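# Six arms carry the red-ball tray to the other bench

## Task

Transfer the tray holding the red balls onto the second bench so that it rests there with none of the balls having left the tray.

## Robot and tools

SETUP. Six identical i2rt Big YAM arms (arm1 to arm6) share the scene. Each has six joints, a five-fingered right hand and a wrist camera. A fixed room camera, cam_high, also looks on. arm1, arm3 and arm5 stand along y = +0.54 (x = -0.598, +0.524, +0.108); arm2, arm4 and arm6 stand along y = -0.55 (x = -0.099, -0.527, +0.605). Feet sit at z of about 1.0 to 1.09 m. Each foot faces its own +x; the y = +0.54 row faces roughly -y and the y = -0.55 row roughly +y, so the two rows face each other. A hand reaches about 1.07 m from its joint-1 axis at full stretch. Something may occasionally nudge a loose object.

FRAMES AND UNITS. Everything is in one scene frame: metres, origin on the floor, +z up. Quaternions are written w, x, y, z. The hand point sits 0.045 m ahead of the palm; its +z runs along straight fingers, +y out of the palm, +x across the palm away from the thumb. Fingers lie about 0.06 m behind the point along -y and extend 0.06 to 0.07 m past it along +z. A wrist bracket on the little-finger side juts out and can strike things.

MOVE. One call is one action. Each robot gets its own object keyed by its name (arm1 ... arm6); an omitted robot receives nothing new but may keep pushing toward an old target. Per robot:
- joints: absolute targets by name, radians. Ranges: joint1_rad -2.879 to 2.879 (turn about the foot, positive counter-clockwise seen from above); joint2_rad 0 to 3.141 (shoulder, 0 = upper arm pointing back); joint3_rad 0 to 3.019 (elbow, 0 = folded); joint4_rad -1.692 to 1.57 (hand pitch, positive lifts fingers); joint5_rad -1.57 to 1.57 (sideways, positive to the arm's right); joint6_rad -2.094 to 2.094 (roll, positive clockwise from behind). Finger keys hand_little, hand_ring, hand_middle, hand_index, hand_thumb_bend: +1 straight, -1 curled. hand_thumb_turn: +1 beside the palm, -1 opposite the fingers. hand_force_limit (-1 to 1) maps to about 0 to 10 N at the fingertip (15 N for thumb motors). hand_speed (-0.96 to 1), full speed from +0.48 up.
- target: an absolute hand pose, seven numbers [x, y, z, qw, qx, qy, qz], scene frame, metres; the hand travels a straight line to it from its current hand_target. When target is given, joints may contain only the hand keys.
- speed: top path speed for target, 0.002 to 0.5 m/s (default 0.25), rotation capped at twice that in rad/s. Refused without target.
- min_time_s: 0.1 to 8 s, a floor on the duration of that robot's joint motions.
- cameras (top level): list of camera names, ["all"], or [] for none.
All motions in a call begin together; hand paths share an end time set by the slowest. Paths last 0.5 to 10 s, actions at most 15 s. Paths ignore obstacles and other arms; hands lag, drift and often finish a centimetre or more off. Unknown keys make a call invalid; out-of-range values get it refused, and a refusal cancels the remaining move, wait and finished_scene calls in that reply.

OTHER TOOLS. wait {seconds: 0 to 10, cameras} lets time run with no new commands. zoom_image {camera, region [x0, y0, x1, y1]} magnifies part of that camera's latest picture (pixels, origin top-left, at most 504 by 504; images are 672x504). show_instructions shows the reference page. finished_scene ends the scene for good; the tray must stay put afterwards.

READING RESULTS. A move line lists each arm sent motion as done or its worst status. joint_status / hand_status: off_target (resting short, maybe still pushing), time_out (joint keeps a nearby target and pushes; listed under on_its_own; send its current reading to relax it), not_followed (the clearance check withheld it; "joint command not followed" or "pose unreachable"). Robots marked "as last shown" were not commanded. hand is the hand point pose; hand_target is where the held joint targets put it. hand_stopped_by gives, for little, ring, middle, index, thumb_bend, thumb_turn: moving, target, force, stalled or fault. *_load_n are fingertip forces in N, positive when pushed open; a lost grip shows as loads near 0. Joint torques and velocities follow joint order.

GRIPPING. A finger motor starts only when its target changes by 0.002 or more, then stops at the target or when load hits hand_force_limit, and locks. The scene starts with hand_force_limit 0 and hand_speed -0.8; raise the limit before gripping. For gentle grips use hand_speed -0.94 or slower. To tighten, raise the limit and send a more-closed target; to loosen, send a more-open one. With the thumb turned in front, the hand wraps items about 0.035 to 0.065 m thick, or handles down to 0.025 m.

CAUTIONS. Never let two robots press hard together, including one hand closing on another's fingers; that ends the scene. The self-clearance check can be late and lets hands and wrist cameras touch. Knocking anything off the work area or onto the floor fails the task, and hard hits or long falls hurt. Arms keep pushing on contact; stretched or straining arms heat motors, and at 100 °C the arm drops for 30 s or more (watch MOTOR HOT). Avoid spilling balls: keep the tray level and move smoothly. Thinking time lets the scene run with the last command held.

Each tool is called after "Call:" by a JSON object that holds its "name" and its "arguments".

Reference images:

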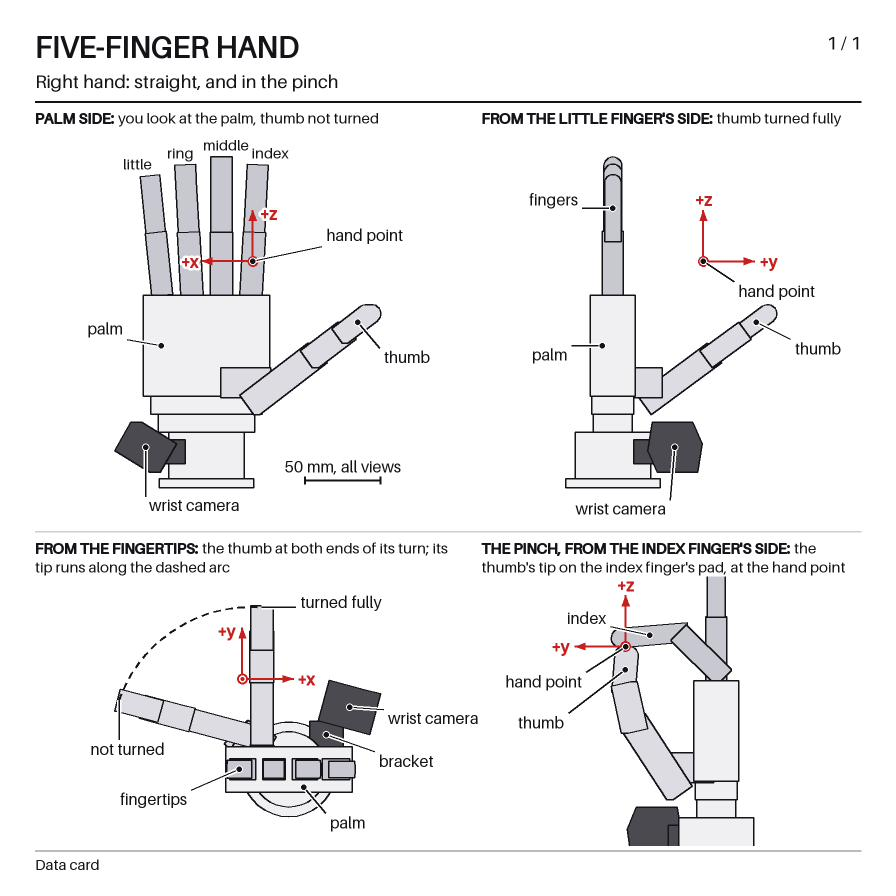

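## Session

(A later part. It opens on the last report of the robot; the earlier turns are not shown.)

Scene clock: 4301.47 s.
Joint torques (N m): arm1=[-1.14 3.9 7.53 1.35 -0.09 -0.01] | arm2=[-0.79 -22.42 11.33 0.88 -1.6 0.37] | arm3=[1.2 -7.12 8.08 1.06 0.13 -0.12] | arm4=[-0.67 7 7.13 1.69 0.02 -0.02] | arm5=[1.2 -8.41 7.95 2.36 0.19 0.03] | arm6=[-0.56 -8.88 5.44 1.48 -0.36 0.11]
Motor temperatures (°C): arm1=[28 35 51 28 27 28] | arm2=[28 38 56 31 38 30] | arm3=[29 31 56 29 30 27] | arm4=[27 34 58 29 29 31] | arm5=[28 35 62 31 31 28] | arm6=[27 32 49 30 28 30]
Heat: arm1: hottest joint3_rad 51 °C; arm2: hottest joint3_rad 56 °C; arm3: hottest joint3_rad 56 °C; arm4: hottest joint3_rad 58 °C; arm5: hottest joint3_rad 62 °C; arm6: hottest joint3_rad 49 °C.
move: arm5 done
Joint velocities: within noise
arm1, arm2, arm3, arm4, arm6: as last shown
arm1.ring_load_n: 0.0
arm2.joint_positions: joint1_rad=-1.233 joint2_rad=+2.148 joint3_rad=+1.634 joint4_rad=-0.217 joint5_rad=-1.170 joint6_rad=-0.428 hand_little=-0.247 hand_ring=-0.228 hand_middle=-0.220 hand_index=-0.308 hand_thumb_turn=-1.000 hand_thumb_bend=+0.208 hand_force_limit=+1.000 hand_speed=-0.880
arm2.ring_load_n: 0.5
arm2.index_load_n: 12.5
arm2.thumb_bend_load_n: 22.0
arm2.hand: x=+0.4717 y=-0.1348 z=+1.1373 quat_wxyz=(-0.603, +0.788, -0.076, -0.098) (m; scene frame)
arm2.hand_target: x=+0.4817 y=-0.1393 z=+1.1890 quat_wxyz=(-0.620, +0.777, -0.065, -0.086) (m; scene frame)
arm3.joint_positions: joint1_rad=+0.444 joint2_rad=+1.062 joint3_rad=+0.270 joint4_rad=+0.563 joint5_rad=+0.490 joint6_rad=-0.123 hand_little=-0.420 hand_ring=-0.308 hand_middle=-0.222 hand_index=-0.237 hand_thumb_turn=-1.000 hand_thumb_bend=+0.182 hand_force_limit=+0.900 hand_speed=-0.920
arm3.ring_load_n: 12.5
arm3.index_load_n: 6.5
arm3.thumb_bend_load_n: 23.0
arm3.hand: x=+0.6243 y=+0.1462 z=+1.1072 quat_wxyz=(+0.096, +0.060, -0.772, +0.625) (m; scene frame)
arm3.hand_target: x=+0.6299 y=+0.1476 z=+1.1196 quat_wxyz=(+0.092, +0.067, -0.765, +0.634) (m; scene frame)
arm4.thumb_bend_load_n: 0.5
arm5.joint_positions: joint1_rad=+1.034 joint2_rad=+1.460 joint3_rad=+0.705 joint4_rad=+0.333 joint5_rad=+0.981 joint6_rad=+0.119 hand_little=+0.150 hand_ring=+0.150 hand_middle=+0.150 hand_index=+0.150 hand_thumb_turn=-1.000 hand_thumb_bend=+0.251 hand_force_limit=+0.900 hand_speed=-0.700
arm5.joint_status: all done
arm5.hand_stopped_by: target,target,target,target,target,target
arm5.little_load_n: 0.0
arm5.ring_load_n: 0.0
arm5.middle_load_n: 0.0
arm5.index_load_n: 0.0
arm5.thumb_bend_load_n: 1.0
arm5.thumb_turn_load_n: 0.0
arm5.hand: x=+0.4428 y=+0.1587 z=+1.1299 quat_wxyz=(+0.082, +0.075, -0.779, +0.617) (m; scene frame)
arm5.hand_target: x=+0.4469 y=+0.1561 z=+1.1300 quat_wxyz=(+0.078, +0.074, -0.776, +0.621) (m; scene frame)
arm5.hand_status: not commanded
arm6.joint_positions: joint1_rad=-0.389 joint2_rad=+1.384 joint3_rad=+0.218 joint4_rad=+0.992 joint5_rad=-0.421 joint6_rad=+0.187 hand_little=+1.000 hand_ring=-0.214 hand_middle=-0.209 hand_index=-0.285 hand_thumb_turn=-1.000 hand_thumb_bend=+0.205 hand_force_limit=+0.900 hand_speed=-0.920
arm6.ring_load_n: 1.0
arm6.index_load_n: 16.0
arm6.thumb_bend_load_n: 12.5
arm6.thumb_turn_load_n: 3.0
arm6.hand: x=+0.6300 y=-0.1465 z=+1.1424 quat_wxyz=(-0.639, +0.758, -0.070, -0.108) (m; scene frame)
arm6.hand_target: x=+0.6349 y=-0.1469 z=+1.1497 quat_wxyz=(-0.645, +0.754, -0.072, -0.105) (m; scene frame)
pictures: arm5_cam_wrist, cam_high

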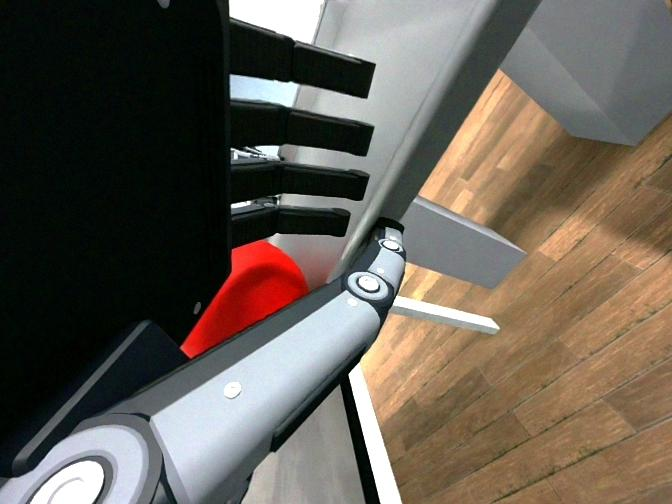

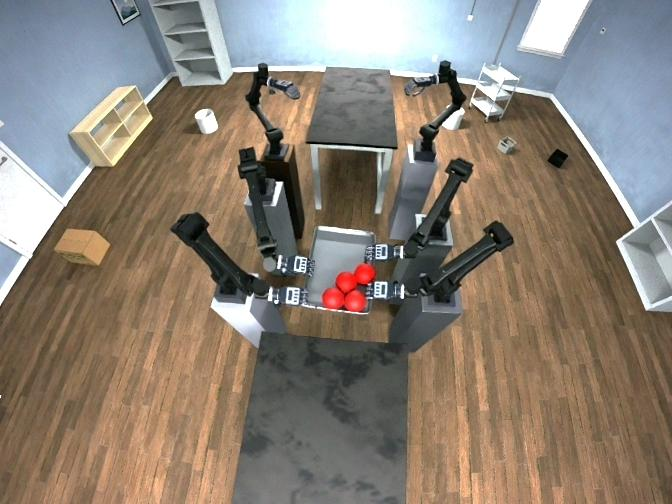

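Call:
{"name": "move", "arguments": {"arm5": {"target": [0.435, 0.157, 1.25, 0.078, 0.074, -0.776, 0.621], "speed": 0.1}, "cameras": ["cam_high", "arm5_cam_wrist"]}}

Scene clock: 4309.83 s.
Joint torques (N m): arm1=[-1.14 3.78 7.51 1.33 -0.09 -0.01] | arm2=[-0.91 -22.36 11.33 0.9 -1.56 0.43] | arm3=[1.26 -6.71 8.09 1.29 0.07 -0.13] | arm4=[-0.91 7.36 7.12 1.8 0 -0.03] | arm5=[0.5 -8.53 13.33 0.94 0.19 0.05] | arm6=[-0.32 -8.76 5.31 1.52 -0.26 0.1]
Motor temperatures (°C): arm1=[28 35 51 28 27 28] | arm2=[28 38 56 31 38 30] | arm3=[29 30 56 29 30 27] | arm4=[27 34 58 29 29 31] | arm5=[28 35 61 31 31 28] | arm6=[27 32 49 30 28 30]
Heat: arm1: hottest joint3_rad 51 °C; arm2: hottest joint3_rad 56 °C; arm3: hottest joint3_rad 56 °C; arm4: hottest joint3_rad 58 °C; arm5: hottest joint3_rad 61 °C; arm6: hottest joint3_rad 49 °C.
move: arm5 off_target
Joint velocities: within noise
arm1, arm2, arm3, arm4, arm6: as last shown
arm2.joint_positions: joint1_rad=-1.232 joint2_rad=+2.148 joint3_rad=+1.634 joint4_rad=-0.217 joint5_rad=-1.170 joint6_rad=-0.435 hand_little=-0.247 hand_ring=-0.228 hand_middle=-0.220 hand_index=-0.308 hand_thumb_turn=-1.000 hand_thumb_bend=+0.208 hand_force_limit=+1.000 hand_speed=-0.880
arm2.ring_load_n: 0.0
arm2.middle_load_n: 4.0
arm2.index_load_n: 13.0
arm2.thumb_bend_load_n: 21.0
arm2.hand: x=+0.4714 y=-0.1342 z=+1.1371 quat_wxyz=(-0.604, +0.788, -0.073, -0.097) (m; scene frame)
arm2.hand_target: x=+0.4817 y=-0.1393 z=+1.1889 quat_wxyz=(-0.620, +0.777, -0.065, -0.086) (m; scene frame)
arm3.joint_positions: joint1_rad=+0.444 joint2_rad=+1.058 joint3_rad=+0.270 joint4_rad=+0.556 joint5_rad=+0.491 joint6_rad=-0.122 hand_little=-0.420 hand_ring=-0.308 hand_middle=-0.222 hand_index=-0.237 hand_thumb_turn=-1.000 hand_thumb_bend=+0.182 hand_force_limit=+0.900 hand_speed=-0.920
arm3.ring_load_n: 10.5
arm3.middle_load_n: 8.5
arm3.index_load_n: 7.0
arm3.thumb_bend_load_n: 24.0
arm3.hand: x=+0.6237 y=+0.1469 z=+1.1070 quat_wxyz=(+0.097, +0.059, -0.773, +0.624) (m; scene frame)
arm3.hand_target: x=+0.6300 y=+0.1476 z=+1.1197 quat_wxyz=(+0.092, +0.067, -0.765, +0.634) (m; scene frame)
arm4.thumb_bend_load_n: 0.0
arm5.joint_positions: joint1_rad=+1.029 joint2_rad=+1.245 joint3_rad=+0.807 joint4_rad=-0.004 joint5_rad=+0.968 joint6_rad=+0.106 hand_little=+0.150 hand_ring=+0.150 hand_middle=+0.150 hand_index=+0.150 hand_thumb_turn=-1.000 hand_thumb_bend=+0.250 hand_force_limit=+0.900 hand_speed=-0.700
arm5.joint_status: not commanded
arm5.hand_stopped_by: target,target,target,target,target,target
arm5.little_load_n: 0.0
arm5.ring_load_n: 0.0
arm5.middle_load_n: 0.0
arm5.index_load_n: 0.0
arm5.thumb_bend_load_n: 0.0
arm5.thumb_turn_load_n: 0.0
arm5.hand: x=+0.4268 y=+0.1679 z=+1.2215 quat_wxyz=(+0.089, +0.088, -0.782, +0.611) (m; scene frame)
arm5.hand_target: x=+0.4339 y=+0.1580 z=+1.2502 quat_wxyz=(+0.078, +0.074, -0.776, +0.622) (m; scene frame)
arm5.hand_status: off_target (0.032 m and 2.4 deg from the pose sent, 0.120 m and 0.7 deg at the start)
arm6.joint_positions: joint1_rad=-0.389 joint2_rad=+1.380 joint3_rad=+0.220 joint4_rad=+0.992 joint5_rad=-0.424 joint6_rad=+0.187 hand_little=+1.000 hand_ring=-0.214 hand_middle=-0.209 hand_index=-0.285 hand_thumb_turn=-1.000 hand_thumb_bend=+0.205 hand_force_limit=+0.900 hand_speed=-0.920
arm6.ring_load_n: 1.5
arm6.index_load_n: 16.5
arm6.thumb_bend_load_n: 11.0
arm6.thumb_turn_load_n: 2.5
arm6.hand: x=+0.6298 y=-0.1456 z=+1.1448 quat_wxyz=(-0.641, +0.757, -0.068, -0.109) (m; scene frame)
arm6.hand_target: x=+0.6349 y=-0.1470 z=+1.1496 quat_wxyz=(-0.645, +0.754, -0.072, -0.105) (m; scene frame)
pictures: arm5_cam_wrist, cam_high

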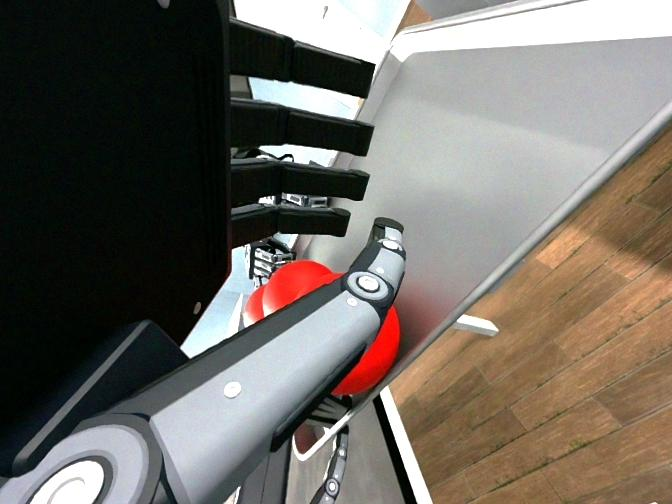

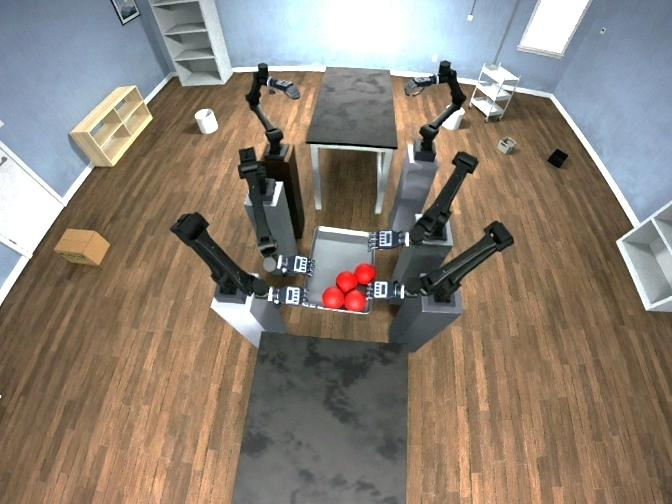

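Call:
{"name": "move", "arguments": {"arm5": {"target": [0.30, 0.24, 1.36, 0.078, 0.074, -0.776, 0.621], "speed": 0.12}, "arm2": {"target": [0.5217, -0.1393, 1.189, -0.620, 0.777, -0.066, -0.086], "speed": 0.06}, "arm6": {"target": [0.6749, -0.1469, 1.1498, -0.645, 0.754, -0.072, -0.105], "speed": 0.06}, "arm3": {"target": [0.670, 0.1476, 1.14, 0.092, 0.067, -0.765, 0.634], "speed": 0.06}, "cameras": ["cam_high", "arm5_cam_wrist"]}}

Scene clock: 4328.77 s.
Joint torques (N m): arm1=[-1.14 3.9 7.53 1.33 -0.09 -0.02] | arm2=[-1.79 -21.77 14.04 -0.16 -1.9 0.98] | arm3=[3.08 -6.65 10.71 1.66 0.01 -0.24] | arm4=[-0.26 6.89 7.09 1.72 0.02 -0.01] | arm5=[0.44 -1.85 13.15 0.98 0.16 0.01] | arm6=[-1.9 -6.3 4.33 0.83 0.12 0.37]
Motor temperatures (°C): arm1=[28 35 51 28 27 28] | arm2=[28 38 57 31 38 30] | arm3=[29 31 57 29 29 27] | arm4=[27 34 58 29 29 31] | arm5=[28 34 65 31 31 28] | arm6=[27 32 49 30 28 30]
Heat: arm1: hottest joint3_rad 51 °C; arm2: hottest joint3_rad 57 °C; arm3: hottest joint3_rad 57 °C; arm4: hottest joint3_rad 58 °C; arm5: hottest joint3_rad 65 °C; arm6: hottest joint3_rad 49 °C.
move: arm2 off_target; arm3 off_target; arm5 off_target; arm6 off_target
Joint velocities: within noise
arm1, arm4: as last shown
arm2.joint_positions: joint1_rad=-1.239 joint2_rad=+2.221 joint3_rad=+1.777 joint4_rad=-0.309 joint5_rad=-1.175 joint6_rad=-0.542 hand_little=-0.247 hand_ring=-0.228 hand_middle=-0.220 hand_index=-0.308 hand_thumb_turn=-1.000 hand_thumb_bend=+0.208 hand_force_limit=+1.000 hand_speed=-0.880
arm2.joint_status: not commanded
arm2.hand_stopped_by: force,force,force,force,target,target
arm2.little_load_n: 0.5
arm2.ring_load_n: 0.5
arm2.middle_load_n: 2.5
arm2.index_load_n: 7.5
arm2.thumb_bend_load_n: 25.5
arm2.thumb_turn_load_n: -2.0
arm2.hand: x=+0.5063 y=-0.1290 z=+1.1353 quat_wxyz=(-0.606, +0.792, -0.039, -0.072) (m; scene frame)
arm2.hand_target: x=+0.5202 y=-0.1396 z=+1.1882 quat_wxyz=(-0.619, +0.778, -0.063, -0.084) (m; scene frame)
arm2.hand_status: off_target (0.057 m and 4.2 deg from the pose sent, 0.073 m and 2.7 deg at the start)
arm3.joint_positions: joint1_rad=+0.566 joint2_rad=+1.058 joint3_rad=+0.316 joint4_rad=+0.452 joint5_rad=+0.633 joint6_rad=-0.073 hand_little=-0.420 hand_ring=-0.309 hand_middle=-0.222 hand_index=-0.236 hand_thumb_turn=-1.000 hand_thumb_bend=+0.184 hand_force_limit=+0.900 hand_speed=-0.920
arm3.joint_status: not commanded
arm3.hand_stopped_by: target,force,force,force,force,target
arm3.little_load_n: 0.0
arm3.ring_load_n: 1.0
arm3.middle_load_n: 10.5
arm3.index_load_n: 12.0
arm3.thumb_bend_load_n: 29.5
arm3.thumb_turn_load_n: 6.0
arm3.hand: x=+0.6493 y=+0.1542 z=+1.1100 quat_wxyz=(+0.108, +0.055, -0.783, +0.611) (m; scene frame)
arm3.hand_target: x=+0.6693 y=+0.1480 z=+1.1397 quat_wxyz=(+0.092, +0.066, -0.765, +0.634) (m; scene frame)
arm3.hand_status: off_target (0.037 m and 4.1 deg from the pose sent, 0.057 m and 1.8 deg at the start)
arm4.middle_load_n: -0.5
arm5.joint_positions: joint1_rad=+0.994 joint2_rad=+0.725 joint3_rad=+0.807 joint4_rad=-0.492 joint5_rad=+0.937 joint6_rad=+0.088 hand_little=+0.150 hand_ring=+0.150 hand_middle=+0.150 hand_index=+0.150 hand_thumb_turn=-1.000 hand_thumb_bend=+0.250 hand_force_limit=+0.900 hand_speed=-0.700
arm5.joint_status: not commanded
arm5.hand_stopped_by: target,target,target,target,target,target
arm5.little_load_n: -0.5
arm5.ring_load_n: 0.0
arm5.middle_load_n: 0.0
arm5.index_load_n: 0.0
arm5.thumb_bend_load_n: 0.0
arm5.thumb_turn_load_n: 0.0
arm5.hand: x=+0.3012 y=+0.2423 z=+1.3384 quat_wxyz=(+0.084, +0.081, -0.781, +0.614) (m; scene frame)
arm5.hand_target: x=+0.2995 y=+0.2404 z=+1.3598 quat_wxyz=(+0.078, +0.074, -0.776, +0.621) (m; scene frame)
arm5.hand_status: off_target (0.022 m and 1.5 deg from the pose sent, 0.201 m and 2.4 deg at the start)
arm6.joint_positions: joint1_rad=-0.511 joint2_rad=+1.380 joint3_rad=+0.280 joint4_rad=+0.986 joint5_rad=-0.571 joint6_rad=+0.136 hand_little=+1.000 hand_ring=-0.214 hand_middle=-0.209 hand_index=-0.285 hand_thumb_turn=-1.000 hand_thumb_bend=+0.203 hand_force_limit=+0.900 hand_speed=-0.920
arm6.joint_status: not commanded
arm6.hand_stopped_by: target,force,force,force,target,target
arm6.little_load_n: 0.0
arm6.ring_load_n: 3.0
arm6.middle_load_n: 0.0
arm6.index_load_n: 14.0
arm6.thumb_bend_load_n: 13.5
arm6.thumb_turn_load_n: 0.5
arm6.hand: x=+0.6651 y=-0.1357 z=+1.1664 quat_wxyz=(-0.664, +0.740, -0.037, -0.101) (m; scene frame)
arm6.hand_target: x=+0.6740 y=-0.1470 z=+1.1502 quat_wxyz=(-0.645, +0.753, -0.072, -0.105) (m; scene frame)
arm6.hand_status: off_target (0.022 m and 4.9 deg from the pose sent, 0.045 m and 0.8 deg at the start)
pictures: arm5_cam_wrist, cam_high

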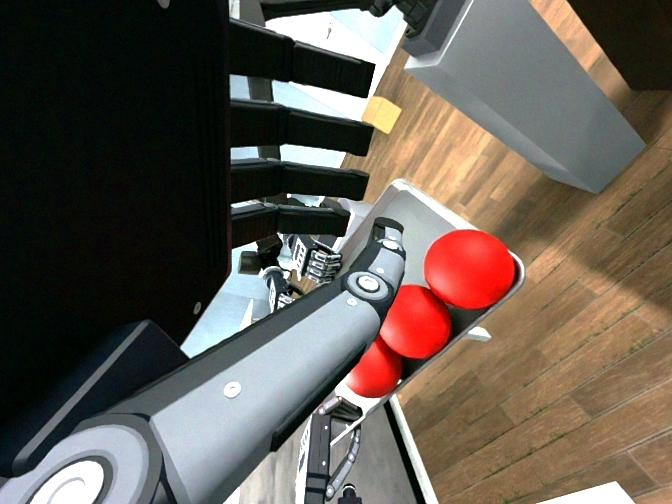

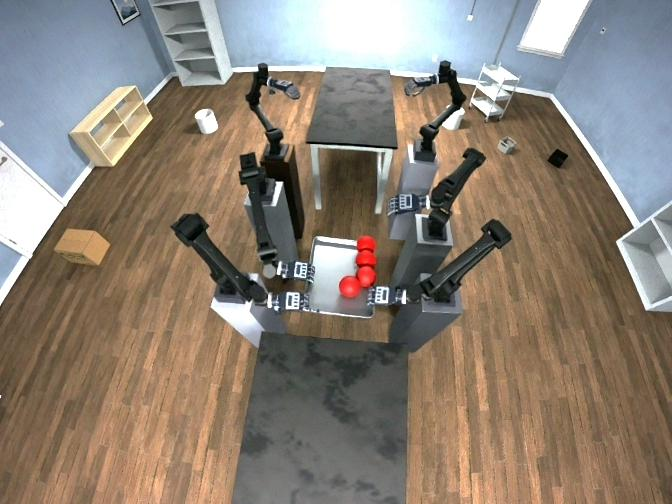

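Call:
{"name": "move", "arguments": {"arm2": {"target": [0.5202, -0.1396, 1.215, -0.620, 0.777, -0.066, -0.086], "speed": 0.04}, "arm6": {"target": [0.674, -0.1469, 1.10, -0.642, 0.757, -0.072, -0.105], "speed": 0.05}, "arm3": {"target": [0.6693, 0.1476, 1.14, 0.092, 0.067, -0.765, 0.634], "speed": 0.04}, "cameras": ["cam_high", "arm5_cam_wrist"]}}

Scene clock: 4339.03 s.
Joint torques (N m): arm1=[-1.03 3.84 7.5 1.33 -0.08 -0.01] | arm2=[-2.32 -25.41 14.75 -0.7 -2.59 1.38] | arm3=[2.61 -7.06 10.58 2.41 -0.35 -0.1] | arm4=[-0.73 7.24 7.06 1.74 0 -0.01] | arm5=[0.38 -1.85 13.14 0.96 0.16 0.01] | arm6=[-1.73 -3.19 2.24 0.24 0.89 -0.09]
Motor temperatures (°C): arm1=[28 35 51 28 27 28] | arm2=[28 40 58 31 40 31] | arm3=[29 31 59 29 29 27] | arm4=[27 34 58 29 29 31] | arm5=[28 34 66 31 31 28] | arm6=[27 32 49 30 28 30]
Heat: arm1: hottest joint3_rad 51 °C; arm2: hottest joint3_rad 58 °C; arm3: hottest joint3_rad 59 °C; arm4: hottest joint3_rad 58 °C; arm5: hottest joint3_rad 66 °C; arm6: hottest joint3_rad 49 °C.
move: arm2 off_target; arm3 off_target; arm6 off_target
Joint velocities: arm1=[within noise] | arm2=[within noise] | arm3=[-0.005 0.005 -0.012 -0.002 0.022 0.168] | arm4=[within noise] | arm5=[within noise] | arm6=[within noise]
arm1, arm4, arm5: as last shown
arm1.ring_load_n: -0.5
arm2.joint_positions: joint1_rad=-1.231 joint2_rad=+2.246 joint3_rad=+1.784 joint4_rad=-0.348 joint5_rad=-1.158 joint6_rad=-0.597 hand_little=-0.247 hand_ring=-0.227 hand_middle=-0.220 hand_index=-0.309 hand_thumb_turn=-1.000 hand_thumb_bend=+0.208 hand_force_limit=+1.000 hand_speed=-0.880
arm2.joint_status: not commanded
arm2.hand_stopped_by: force,force,force,force,target,target
arm2.little_load_n: 1.0
arm2.ring_load_n: 3.5
arm2.middle_load_n: 6.0
arm2.index_load_n: 5.0
arm2.thumb_bend_load_n: 34.5
arm2.thumb_turn_load_n: -4.0
arm2.hand: x=+0.5032 y=-0.1264 z=+1.1147 quat_wxyz=(-0.594, +0.800, -0.034, -0.073) (m; scene frame)
arm2.hand_target: x=+0.5171 y=-0.1391 z=+1.2086 quat_wxyz=(-0.618, +0.779, -0.060, -0.084) (m; scene frame)
arm2.hand_status: off_target (0.103 m and 5.6 deg from the pose sent, 0.082 m and 4.2 deg at the start; pose on its path clipped on 19 of 52 steps)
arm3.joint_positions: joint1_rad=+0.567 joint2_rad=+1.058 joint3_rad=+0.316 joint4_rad=+0.429 joint5_rad=+0.640 joint6_rad=-0.091 hand_little=-0.420 hand_ring=-0.309 hand_middle=-0.222 hand_index=-0.236 hand_thumb_turn=-1.000 hand_thumb_bend=+0.184 hand_force_limit=+0.900 hand_speed=-0.920
arm3.joint_status: not commanded
arm3.hand_stopped_by: target,force,force,force,force,target
arm3.little_load_n: 0.0
arm3.ring_load_n: 0.5
arm3.middle_load_n: 7.5
arm3.index_load_n: 13.0
arm3.thumb_bend_load_n: 26.5
arm3.thumb_turn_load_n: 7.5
arm3.hand: x=+0.6457 y=+0.1572 z=+1.1050 quat_wxyz=(+0.120, +0.065, -0.787, +0.601) (m; scene frame)
arm3.hand_target: x=+0.6682 y=+0.1484 z=+1.1398 quat_wxyz=(+0.092, +0.067, -0.765, +0.634) (m; scene frame)
arm3.hand_status: off_target (0.043 m and 5.6 deg from the pose sent, 0.037 m and 4.1 deg at the start)
arm4.middle_load_n: 0.0
arm5.little_load_n: 0.0
arm6.joint_positions: joint1_rad=-0.511 joint2_rad=+1.592 joint3_rad=+0.264 joint4_rad=+1.269 joint5_rad=-0.586 joint6_rad=+0.174 hand_little=+1.000 hand_ring=-0.214 hand_middle=-0.209 hand_index=-0.286 hand_thumb_turn=-1.000 hand_thumb_bend=+0.204 hand_force_limit=+0.900 hand_speed=-0.920
arm6.joint_status: not commanded
arm6.hand_stopped_by: target,force,force,force,target,target
arm6.little_load_n: 0.0
arm6.ring_load_n: -0.5
arm6.middle_load_n: 0.0
arm6.index_load_n: 8.5
arm6.thumb_bend_load_n: 17.0
arm6.thumb_turn_load_n: 0.5
arm6.hand: x=+0.6620 y=-0.1336 z=+1.1417 quat_wxyz=(-0.680, +0.724, -0.035, -0.111) (m; scene frame)
arm6.hand_target: x=+0.6714 y=-0.1497 z=+1.1031 quat_wxyz=(-0.641, +0.757, -0.072, -0.106) (m; scene frame)
arm6.hand_status: off_target (0.045 m and 7.1 deg from the pose sent, 0.068 m and 5.2 deg at the start)
pictures: arm5_cam_wrist, cam_high

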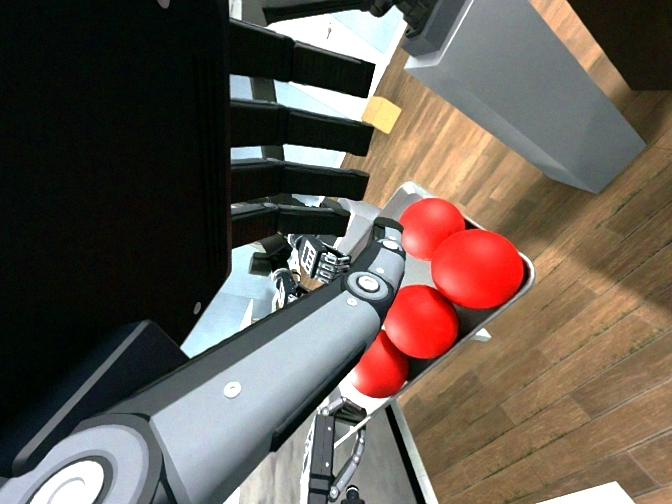

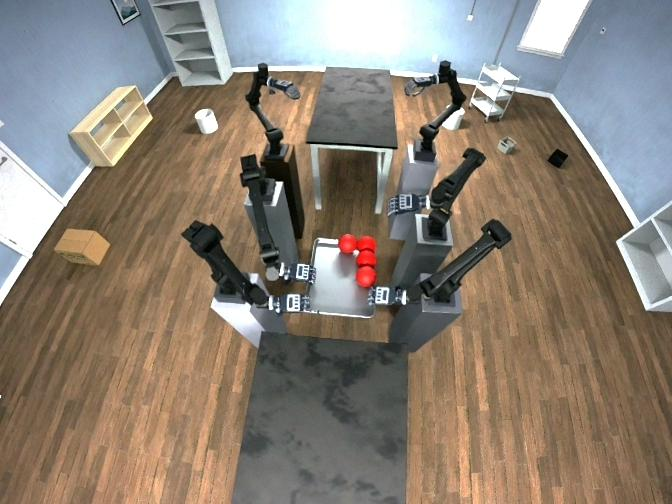

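Call:
{"name": "zoom_image", "arguments": {"camera": "cam_high", "region": [260, 210, 450, 350]}}

Call:
{"name": "zoom_image", "arguments": {"camera": "arm5_cam_wrist", "region": [200, 150, 560, 440]}}

Scaled by 2.653.

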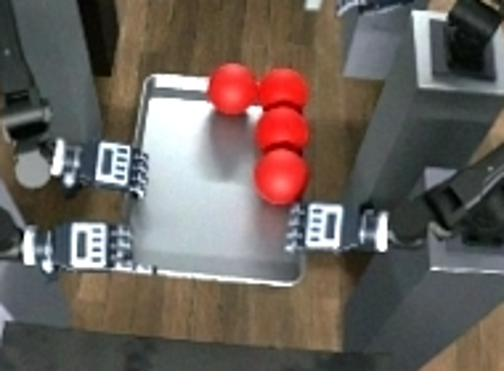

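Scaled by 1.400.

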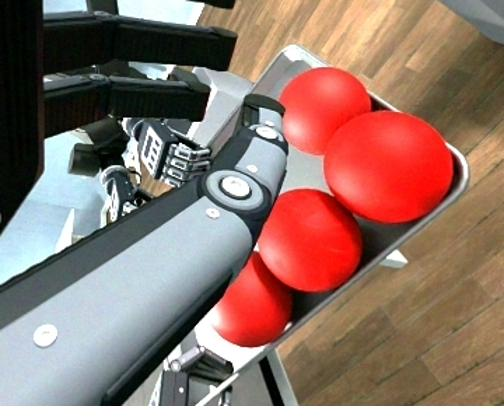

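Call:
{"name": "move", "arguments": {"arm5": {"target": [0.13, 0.12, 1.13, 0.0, 0.0, -0.7071, 0.7071], "speed": 0.3, "joints": {"hand_little": 1, "hand_ring": 1, "hand_middle": 1, "hand_index": 1, "hand_speed": 0}}, "cameras": ["cam_high", "arm5_cam_wrist"]}}

Scene clock: 4423.67 s.
Joint torques (N m): arm1=[-1.08 3.84 7.54 1.33 -0.09 -0.01] | arm2=[-2.32 -25.35 14.75 -0.7 -2.59 1.38] | arm3=[2.61 -7.12 10.59 2.4 -0.36 -0.1] | arm4=[-0.5 7.36 7.09 1.72 0.01 -0.04] | arm5=[0.32 -3.55 5.39 2.59 -0.12 0.2] | arm6=[-1.67 -3.25 2.14 0.2 0.89 -0.07]
Motor temperatures (°C): arm1=[28 35 50 28 27 28] | arm2=[28 41 60 31 50 34] | arm3=[29 31 64 29 29 26] | arm4=[27 34 57 29 29 31] | arm5=[28 33 70 31 30 28] | arm6=[27 31 47 30 29 30]
Heat: arm1: hottest joint3_rad 50 °C; arm2: hottest joint3_rad 60 °C; arm3: hottest joint3_rad 64 °C; arm4: hottest joint3_rad 57 °C; arm5: hottest joint3_rad 70 °C; arm6: hottest joint3_rad 47 °C.
move: arm5 done
Joint velocities: within noise
arm1, arm2, arm3, arm4, arm6: as last shown
arm1.ring_load_n: 0.0
arm2.thumb_turn_load_n: -3.5
arm3.thumb_bend_load_n: 26.0
arm3.thumb_turn_load_n: 8.0
arm5.joint_positions: joint1_rad=+0.033 joint2_rad=+1.263 joint3_rad=+0.224 joint4_rad=+1.038 joint5_rad=-0.023 joint6_rad=-0.021 hand_little=+1.000 hand_ring=+1.000 hand_middle=+1.000 hand_index=+1.000 hand_thumb_turn=-1.000 hand_thumb_bend=+0.250 hand_force_limit=+0.900 hand_speed=+0.000
arm5.joint_status: all done
arm5.hand_stopped_by: target,target,target,target,target,target
arm5.little_load_n: 0.0
arm5.ring_load_n: 0.0
arm5.middle_load_n: 0.0
arm5.index_load_n: 0.0
arm5.thumb_bend_load_n: 0.0
arm5.thumb_turn_load_n: 0.0
arm5.hand: x=+0.1326 y=+0.1176 z=+1.1347 quat_wxyz=(+0.002, +0.006, -0.706, +0.708) (m; scene frame)
arm5.hand_target: x=+0.1300 y=+0.1201 z=+1.1301 quat_wxyz=(+0.000, +0.000, -0.707, +0.707) (m; scene frame)
arm5.hand_status: done (0.006 m and 0.8 deg from the pose sent, 0.296 m and 19.1 deg at the start)
arm6.hand_target: x=+0.6715 y=-0.1497 z=+1.1031 quat_wxyz=(-0.641, +0.757, -0.072, -0.106) (m; scene frame)
pictures: arm5_cam_wrist, cam_high

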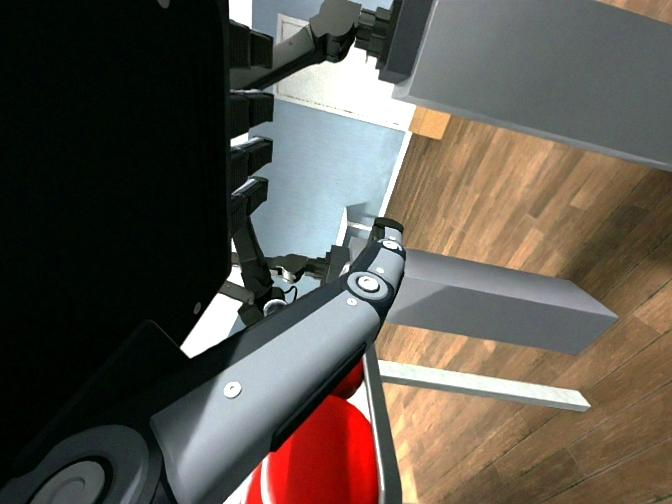

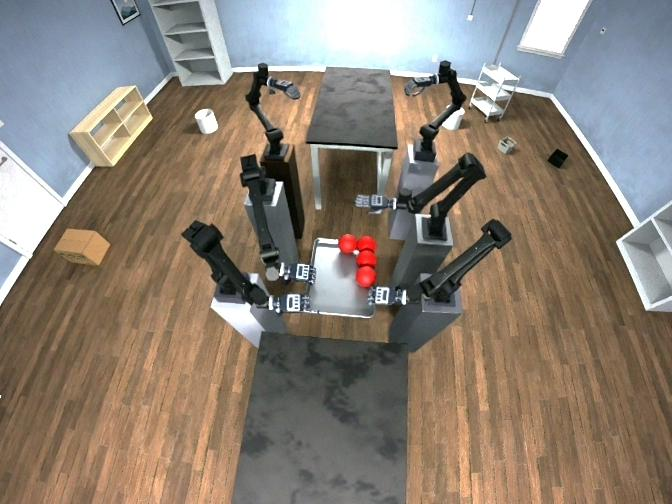

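Call:
{"name": "move", "arguments": {"arm5": {"target": [0.14, 0.11, 0.955, 0.0, 0.0, -0.7071, 0.7071], "speed": 0.25}, "cameras": ["cam_high", "arm5_cam_wrist"]}}

Scene clock: 4428.77 s.
Joint torques (N m): arm1=[-1.08 3.84 7.54 1.36 -0.09 -0.01] | arm2=[-2.37 -25.41 14.75 -0.7 -2.59 1.38] | arm3=[2.61 -7 10.61 2.41 -0.35 -0.1] | arm4=[-0.56 7.12 7.16 1.76 0.02 -0.03] | arm5=[2.14 -8.23 0.83 2.65 0.07 0.11] | arm6=[-1.67 -3.31 2.18 0.28 0.91 -0.1]
Motor temperatures (°C): arm1=[28 35 50 28 27 28] | arm2=[28 41 61 31 50 34] | arm3=[29 31 64 29 29 26] | arm4=[27 34 57 29 29 31] | arm5=[28 33 69 31 30 28] | arm6=[27 31 46 30 29 30]
Heat: arm1: hottest joint3_rad 50 °C; arm2: hottest joint3_rad 61 °C; arm3: hottest joint3_rad 64 °C; arm4: hottest joint3_rad 57 °C; arm5: hottest joint3_rad 69 °C; arm6: hottest joint3_rad 46 °C.
move: arm5 off_target
Joint velocities: within noise
arm1, arm2, arm3, arm4, arm6: as last shown
arm3.index_load_n: 12.5
arm3.thumb_bend_load_n: 26.5
arm4.middle_load_n: -0.5
arm5.joint_positions: joint1_rad=+0.046 joint2_rad=+2.058 joint3_rad=+0.303 joint4_rad=+1.550 joint5_rad=-0.005 joint6_rad=-0.021 hand_little=+1.000 hand_ring=+1.000 hand_middle=+1.000 hand_index=+1.000 hand_thumb_turn=-1.000 hand_thumb_bend=+0.250 hand_force_limit=+0.900 hand_speed=+0.000
arm5.joint_status: not commanded
arm5.hand_stopped_by: target,target,target,target,target,target
arm5.little_load_n: 0.0
arm5.ring_load_n: 0.0
arm5.middle_load_n: 0.0
arm5.index_load_n: 0.0
arm5.thumb_bend_load_n: 0.0
arm5.thumb_turn_load_n: 0.0
arm5.hand: x=+0.1366 y=+0.1110 z=+0.9568 quat_wxyz=(+0.002, +0.005, -0.774, +0.633) (m; scene frame)
arm5.hand_target: x=+0.1399 y=+0.1097 z=+0.9555 quat_wxyz=(+0.000, +0.008, -0.772, +0.636) (m; scene frame)
arm5.hand_status: off_target (0.004 m and 11.5 deg from the pose sent, 0.180 m and 0.7 deg at the start; a joint's target at an end of its range on 28 of 44 steps)
arm6.thumb_turn_load_n: 0.0
pictures: arm5_cam_wrist, cam_high

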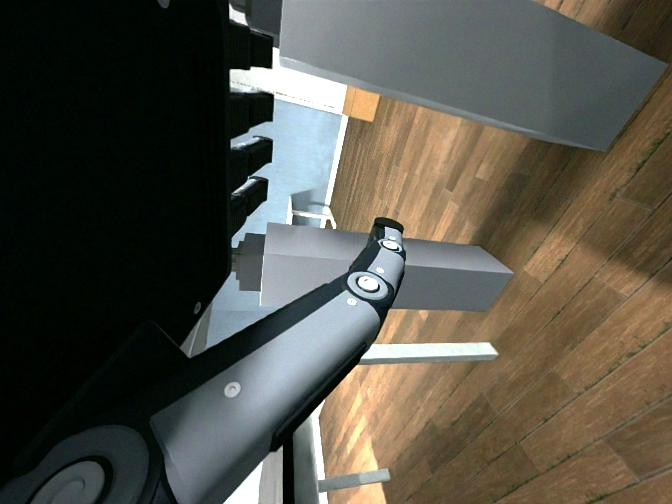

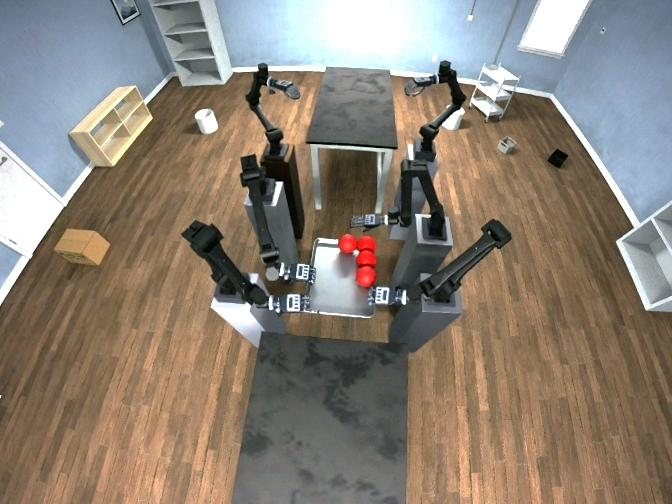

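Call:
{"name": "move", "arguments": {"arm5": {"target": [0.385, 0.10, 0.945, 0.0, 0.0, -0.7500, 0.6600], "speed": 0.2}, "cameras": ["cam_high", "arm5_cam_wrist"]}}

Scene clock: 4441.70 s.
Joint torques (N m): arm1=[-1.08 3.96 7.53 1.32 -0.09 -0.02] | arm2=[-2.32 -25.35 14.76 -0.69 -2.59 1.38] | arm3=[2.67 -7.06 10.58 2.4 -0.36 -0.1] | arm4=[-0.38 7.12 7.19 1.76 0.01 -0.01] | arm5=[1.2 -10.4 3.14 1.09 0.16 0.21] | arm6=[-1.79 -3.43 2.17 0.25 0.9 -0.09]
Motor temperatures (°C): arm1=[28 35 50 28 27 28] | arm2=[28 41 61 31 51 34] | arm3=[29 30 64 29 29 26] | arm4=[27 34 57 29 29 31] | arm5=[28 33 64 31 30 28] | arm6=[27 30 46 30 29 30]
Heat: arm1: hottest joint3_rad 50 °C; arm2: hottest joint3_rad 61 °C; arm3: hottest joint3_rad 64 °C; arm4: hottest joint3_rad 57 °C; arm5: hottest joint3_rad 64 °C; arm6: hottest joint3_rad 46 °C.
move: arm5 done
Joint velocities: within noise
arm1, arm2, arm3, arm4, arm6: as last shown
arm3.index_load_n: 13.0
arm3.thumb_bend_load_n: 26.0
arm4.middle_load_n: 0.0
arm4.thumb_bend_load_n: 0.5
arm5.joint_positions: joint1_rad=+0.799 joint2_rad=+2.128 joint3_rad=+0.574 joint4_rad=+1.394 joint5_rad=+0.741 joint6_rad=+0.101 hand_little=+1.000 hand_ring=+1.000 hand_middle=+1.000 hand_index=+1.000 hand_thumb_turn=-1.000 hand_thumb_bend=+0.250 hand_force_limit=+0.900 hand_speed=+0.000
arm5.joint_status: not commanded
arm5.hand_stopped_by: target,target,target,target,target,target
arm5.little_load_n: 0.0
arm5.ring_load_n: 0.0
arm5.middle_load_n: 0.0
arm5.index_load_n: 0.0
arm5.thumb_bend_load_n: 0.0
arm5.thumb_turn_load_n: 0.0
arm5.hand: x=+0.3831 y=+0.1017 z=+0.9548 quat_wxyz=(-0.002, +0.000, -0.746, +0.666) (m; scene frame)
arm5.hand_target: x=+0.3848 y=+0.1002 z=+0.9452 quat_wxyz=(+0.000, +0.000, -0.751, +0.661) (m; scene frame)
arm5.hand_status: done (0.010 m and 0.8 deg from the pose sent, 0.249 m and 4.2 deg at the start; a joint's target at an end of its range on 14 of 61 steps)
arm6.thumb_turn_load_n: 0.5
pictures: arm5_cam_wrist, cam_high

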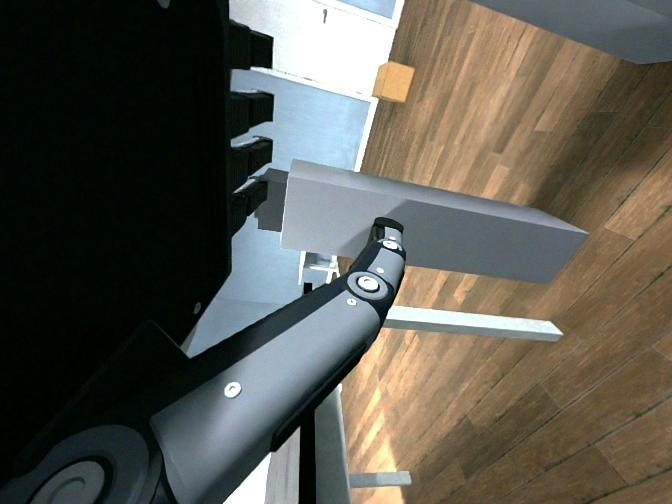

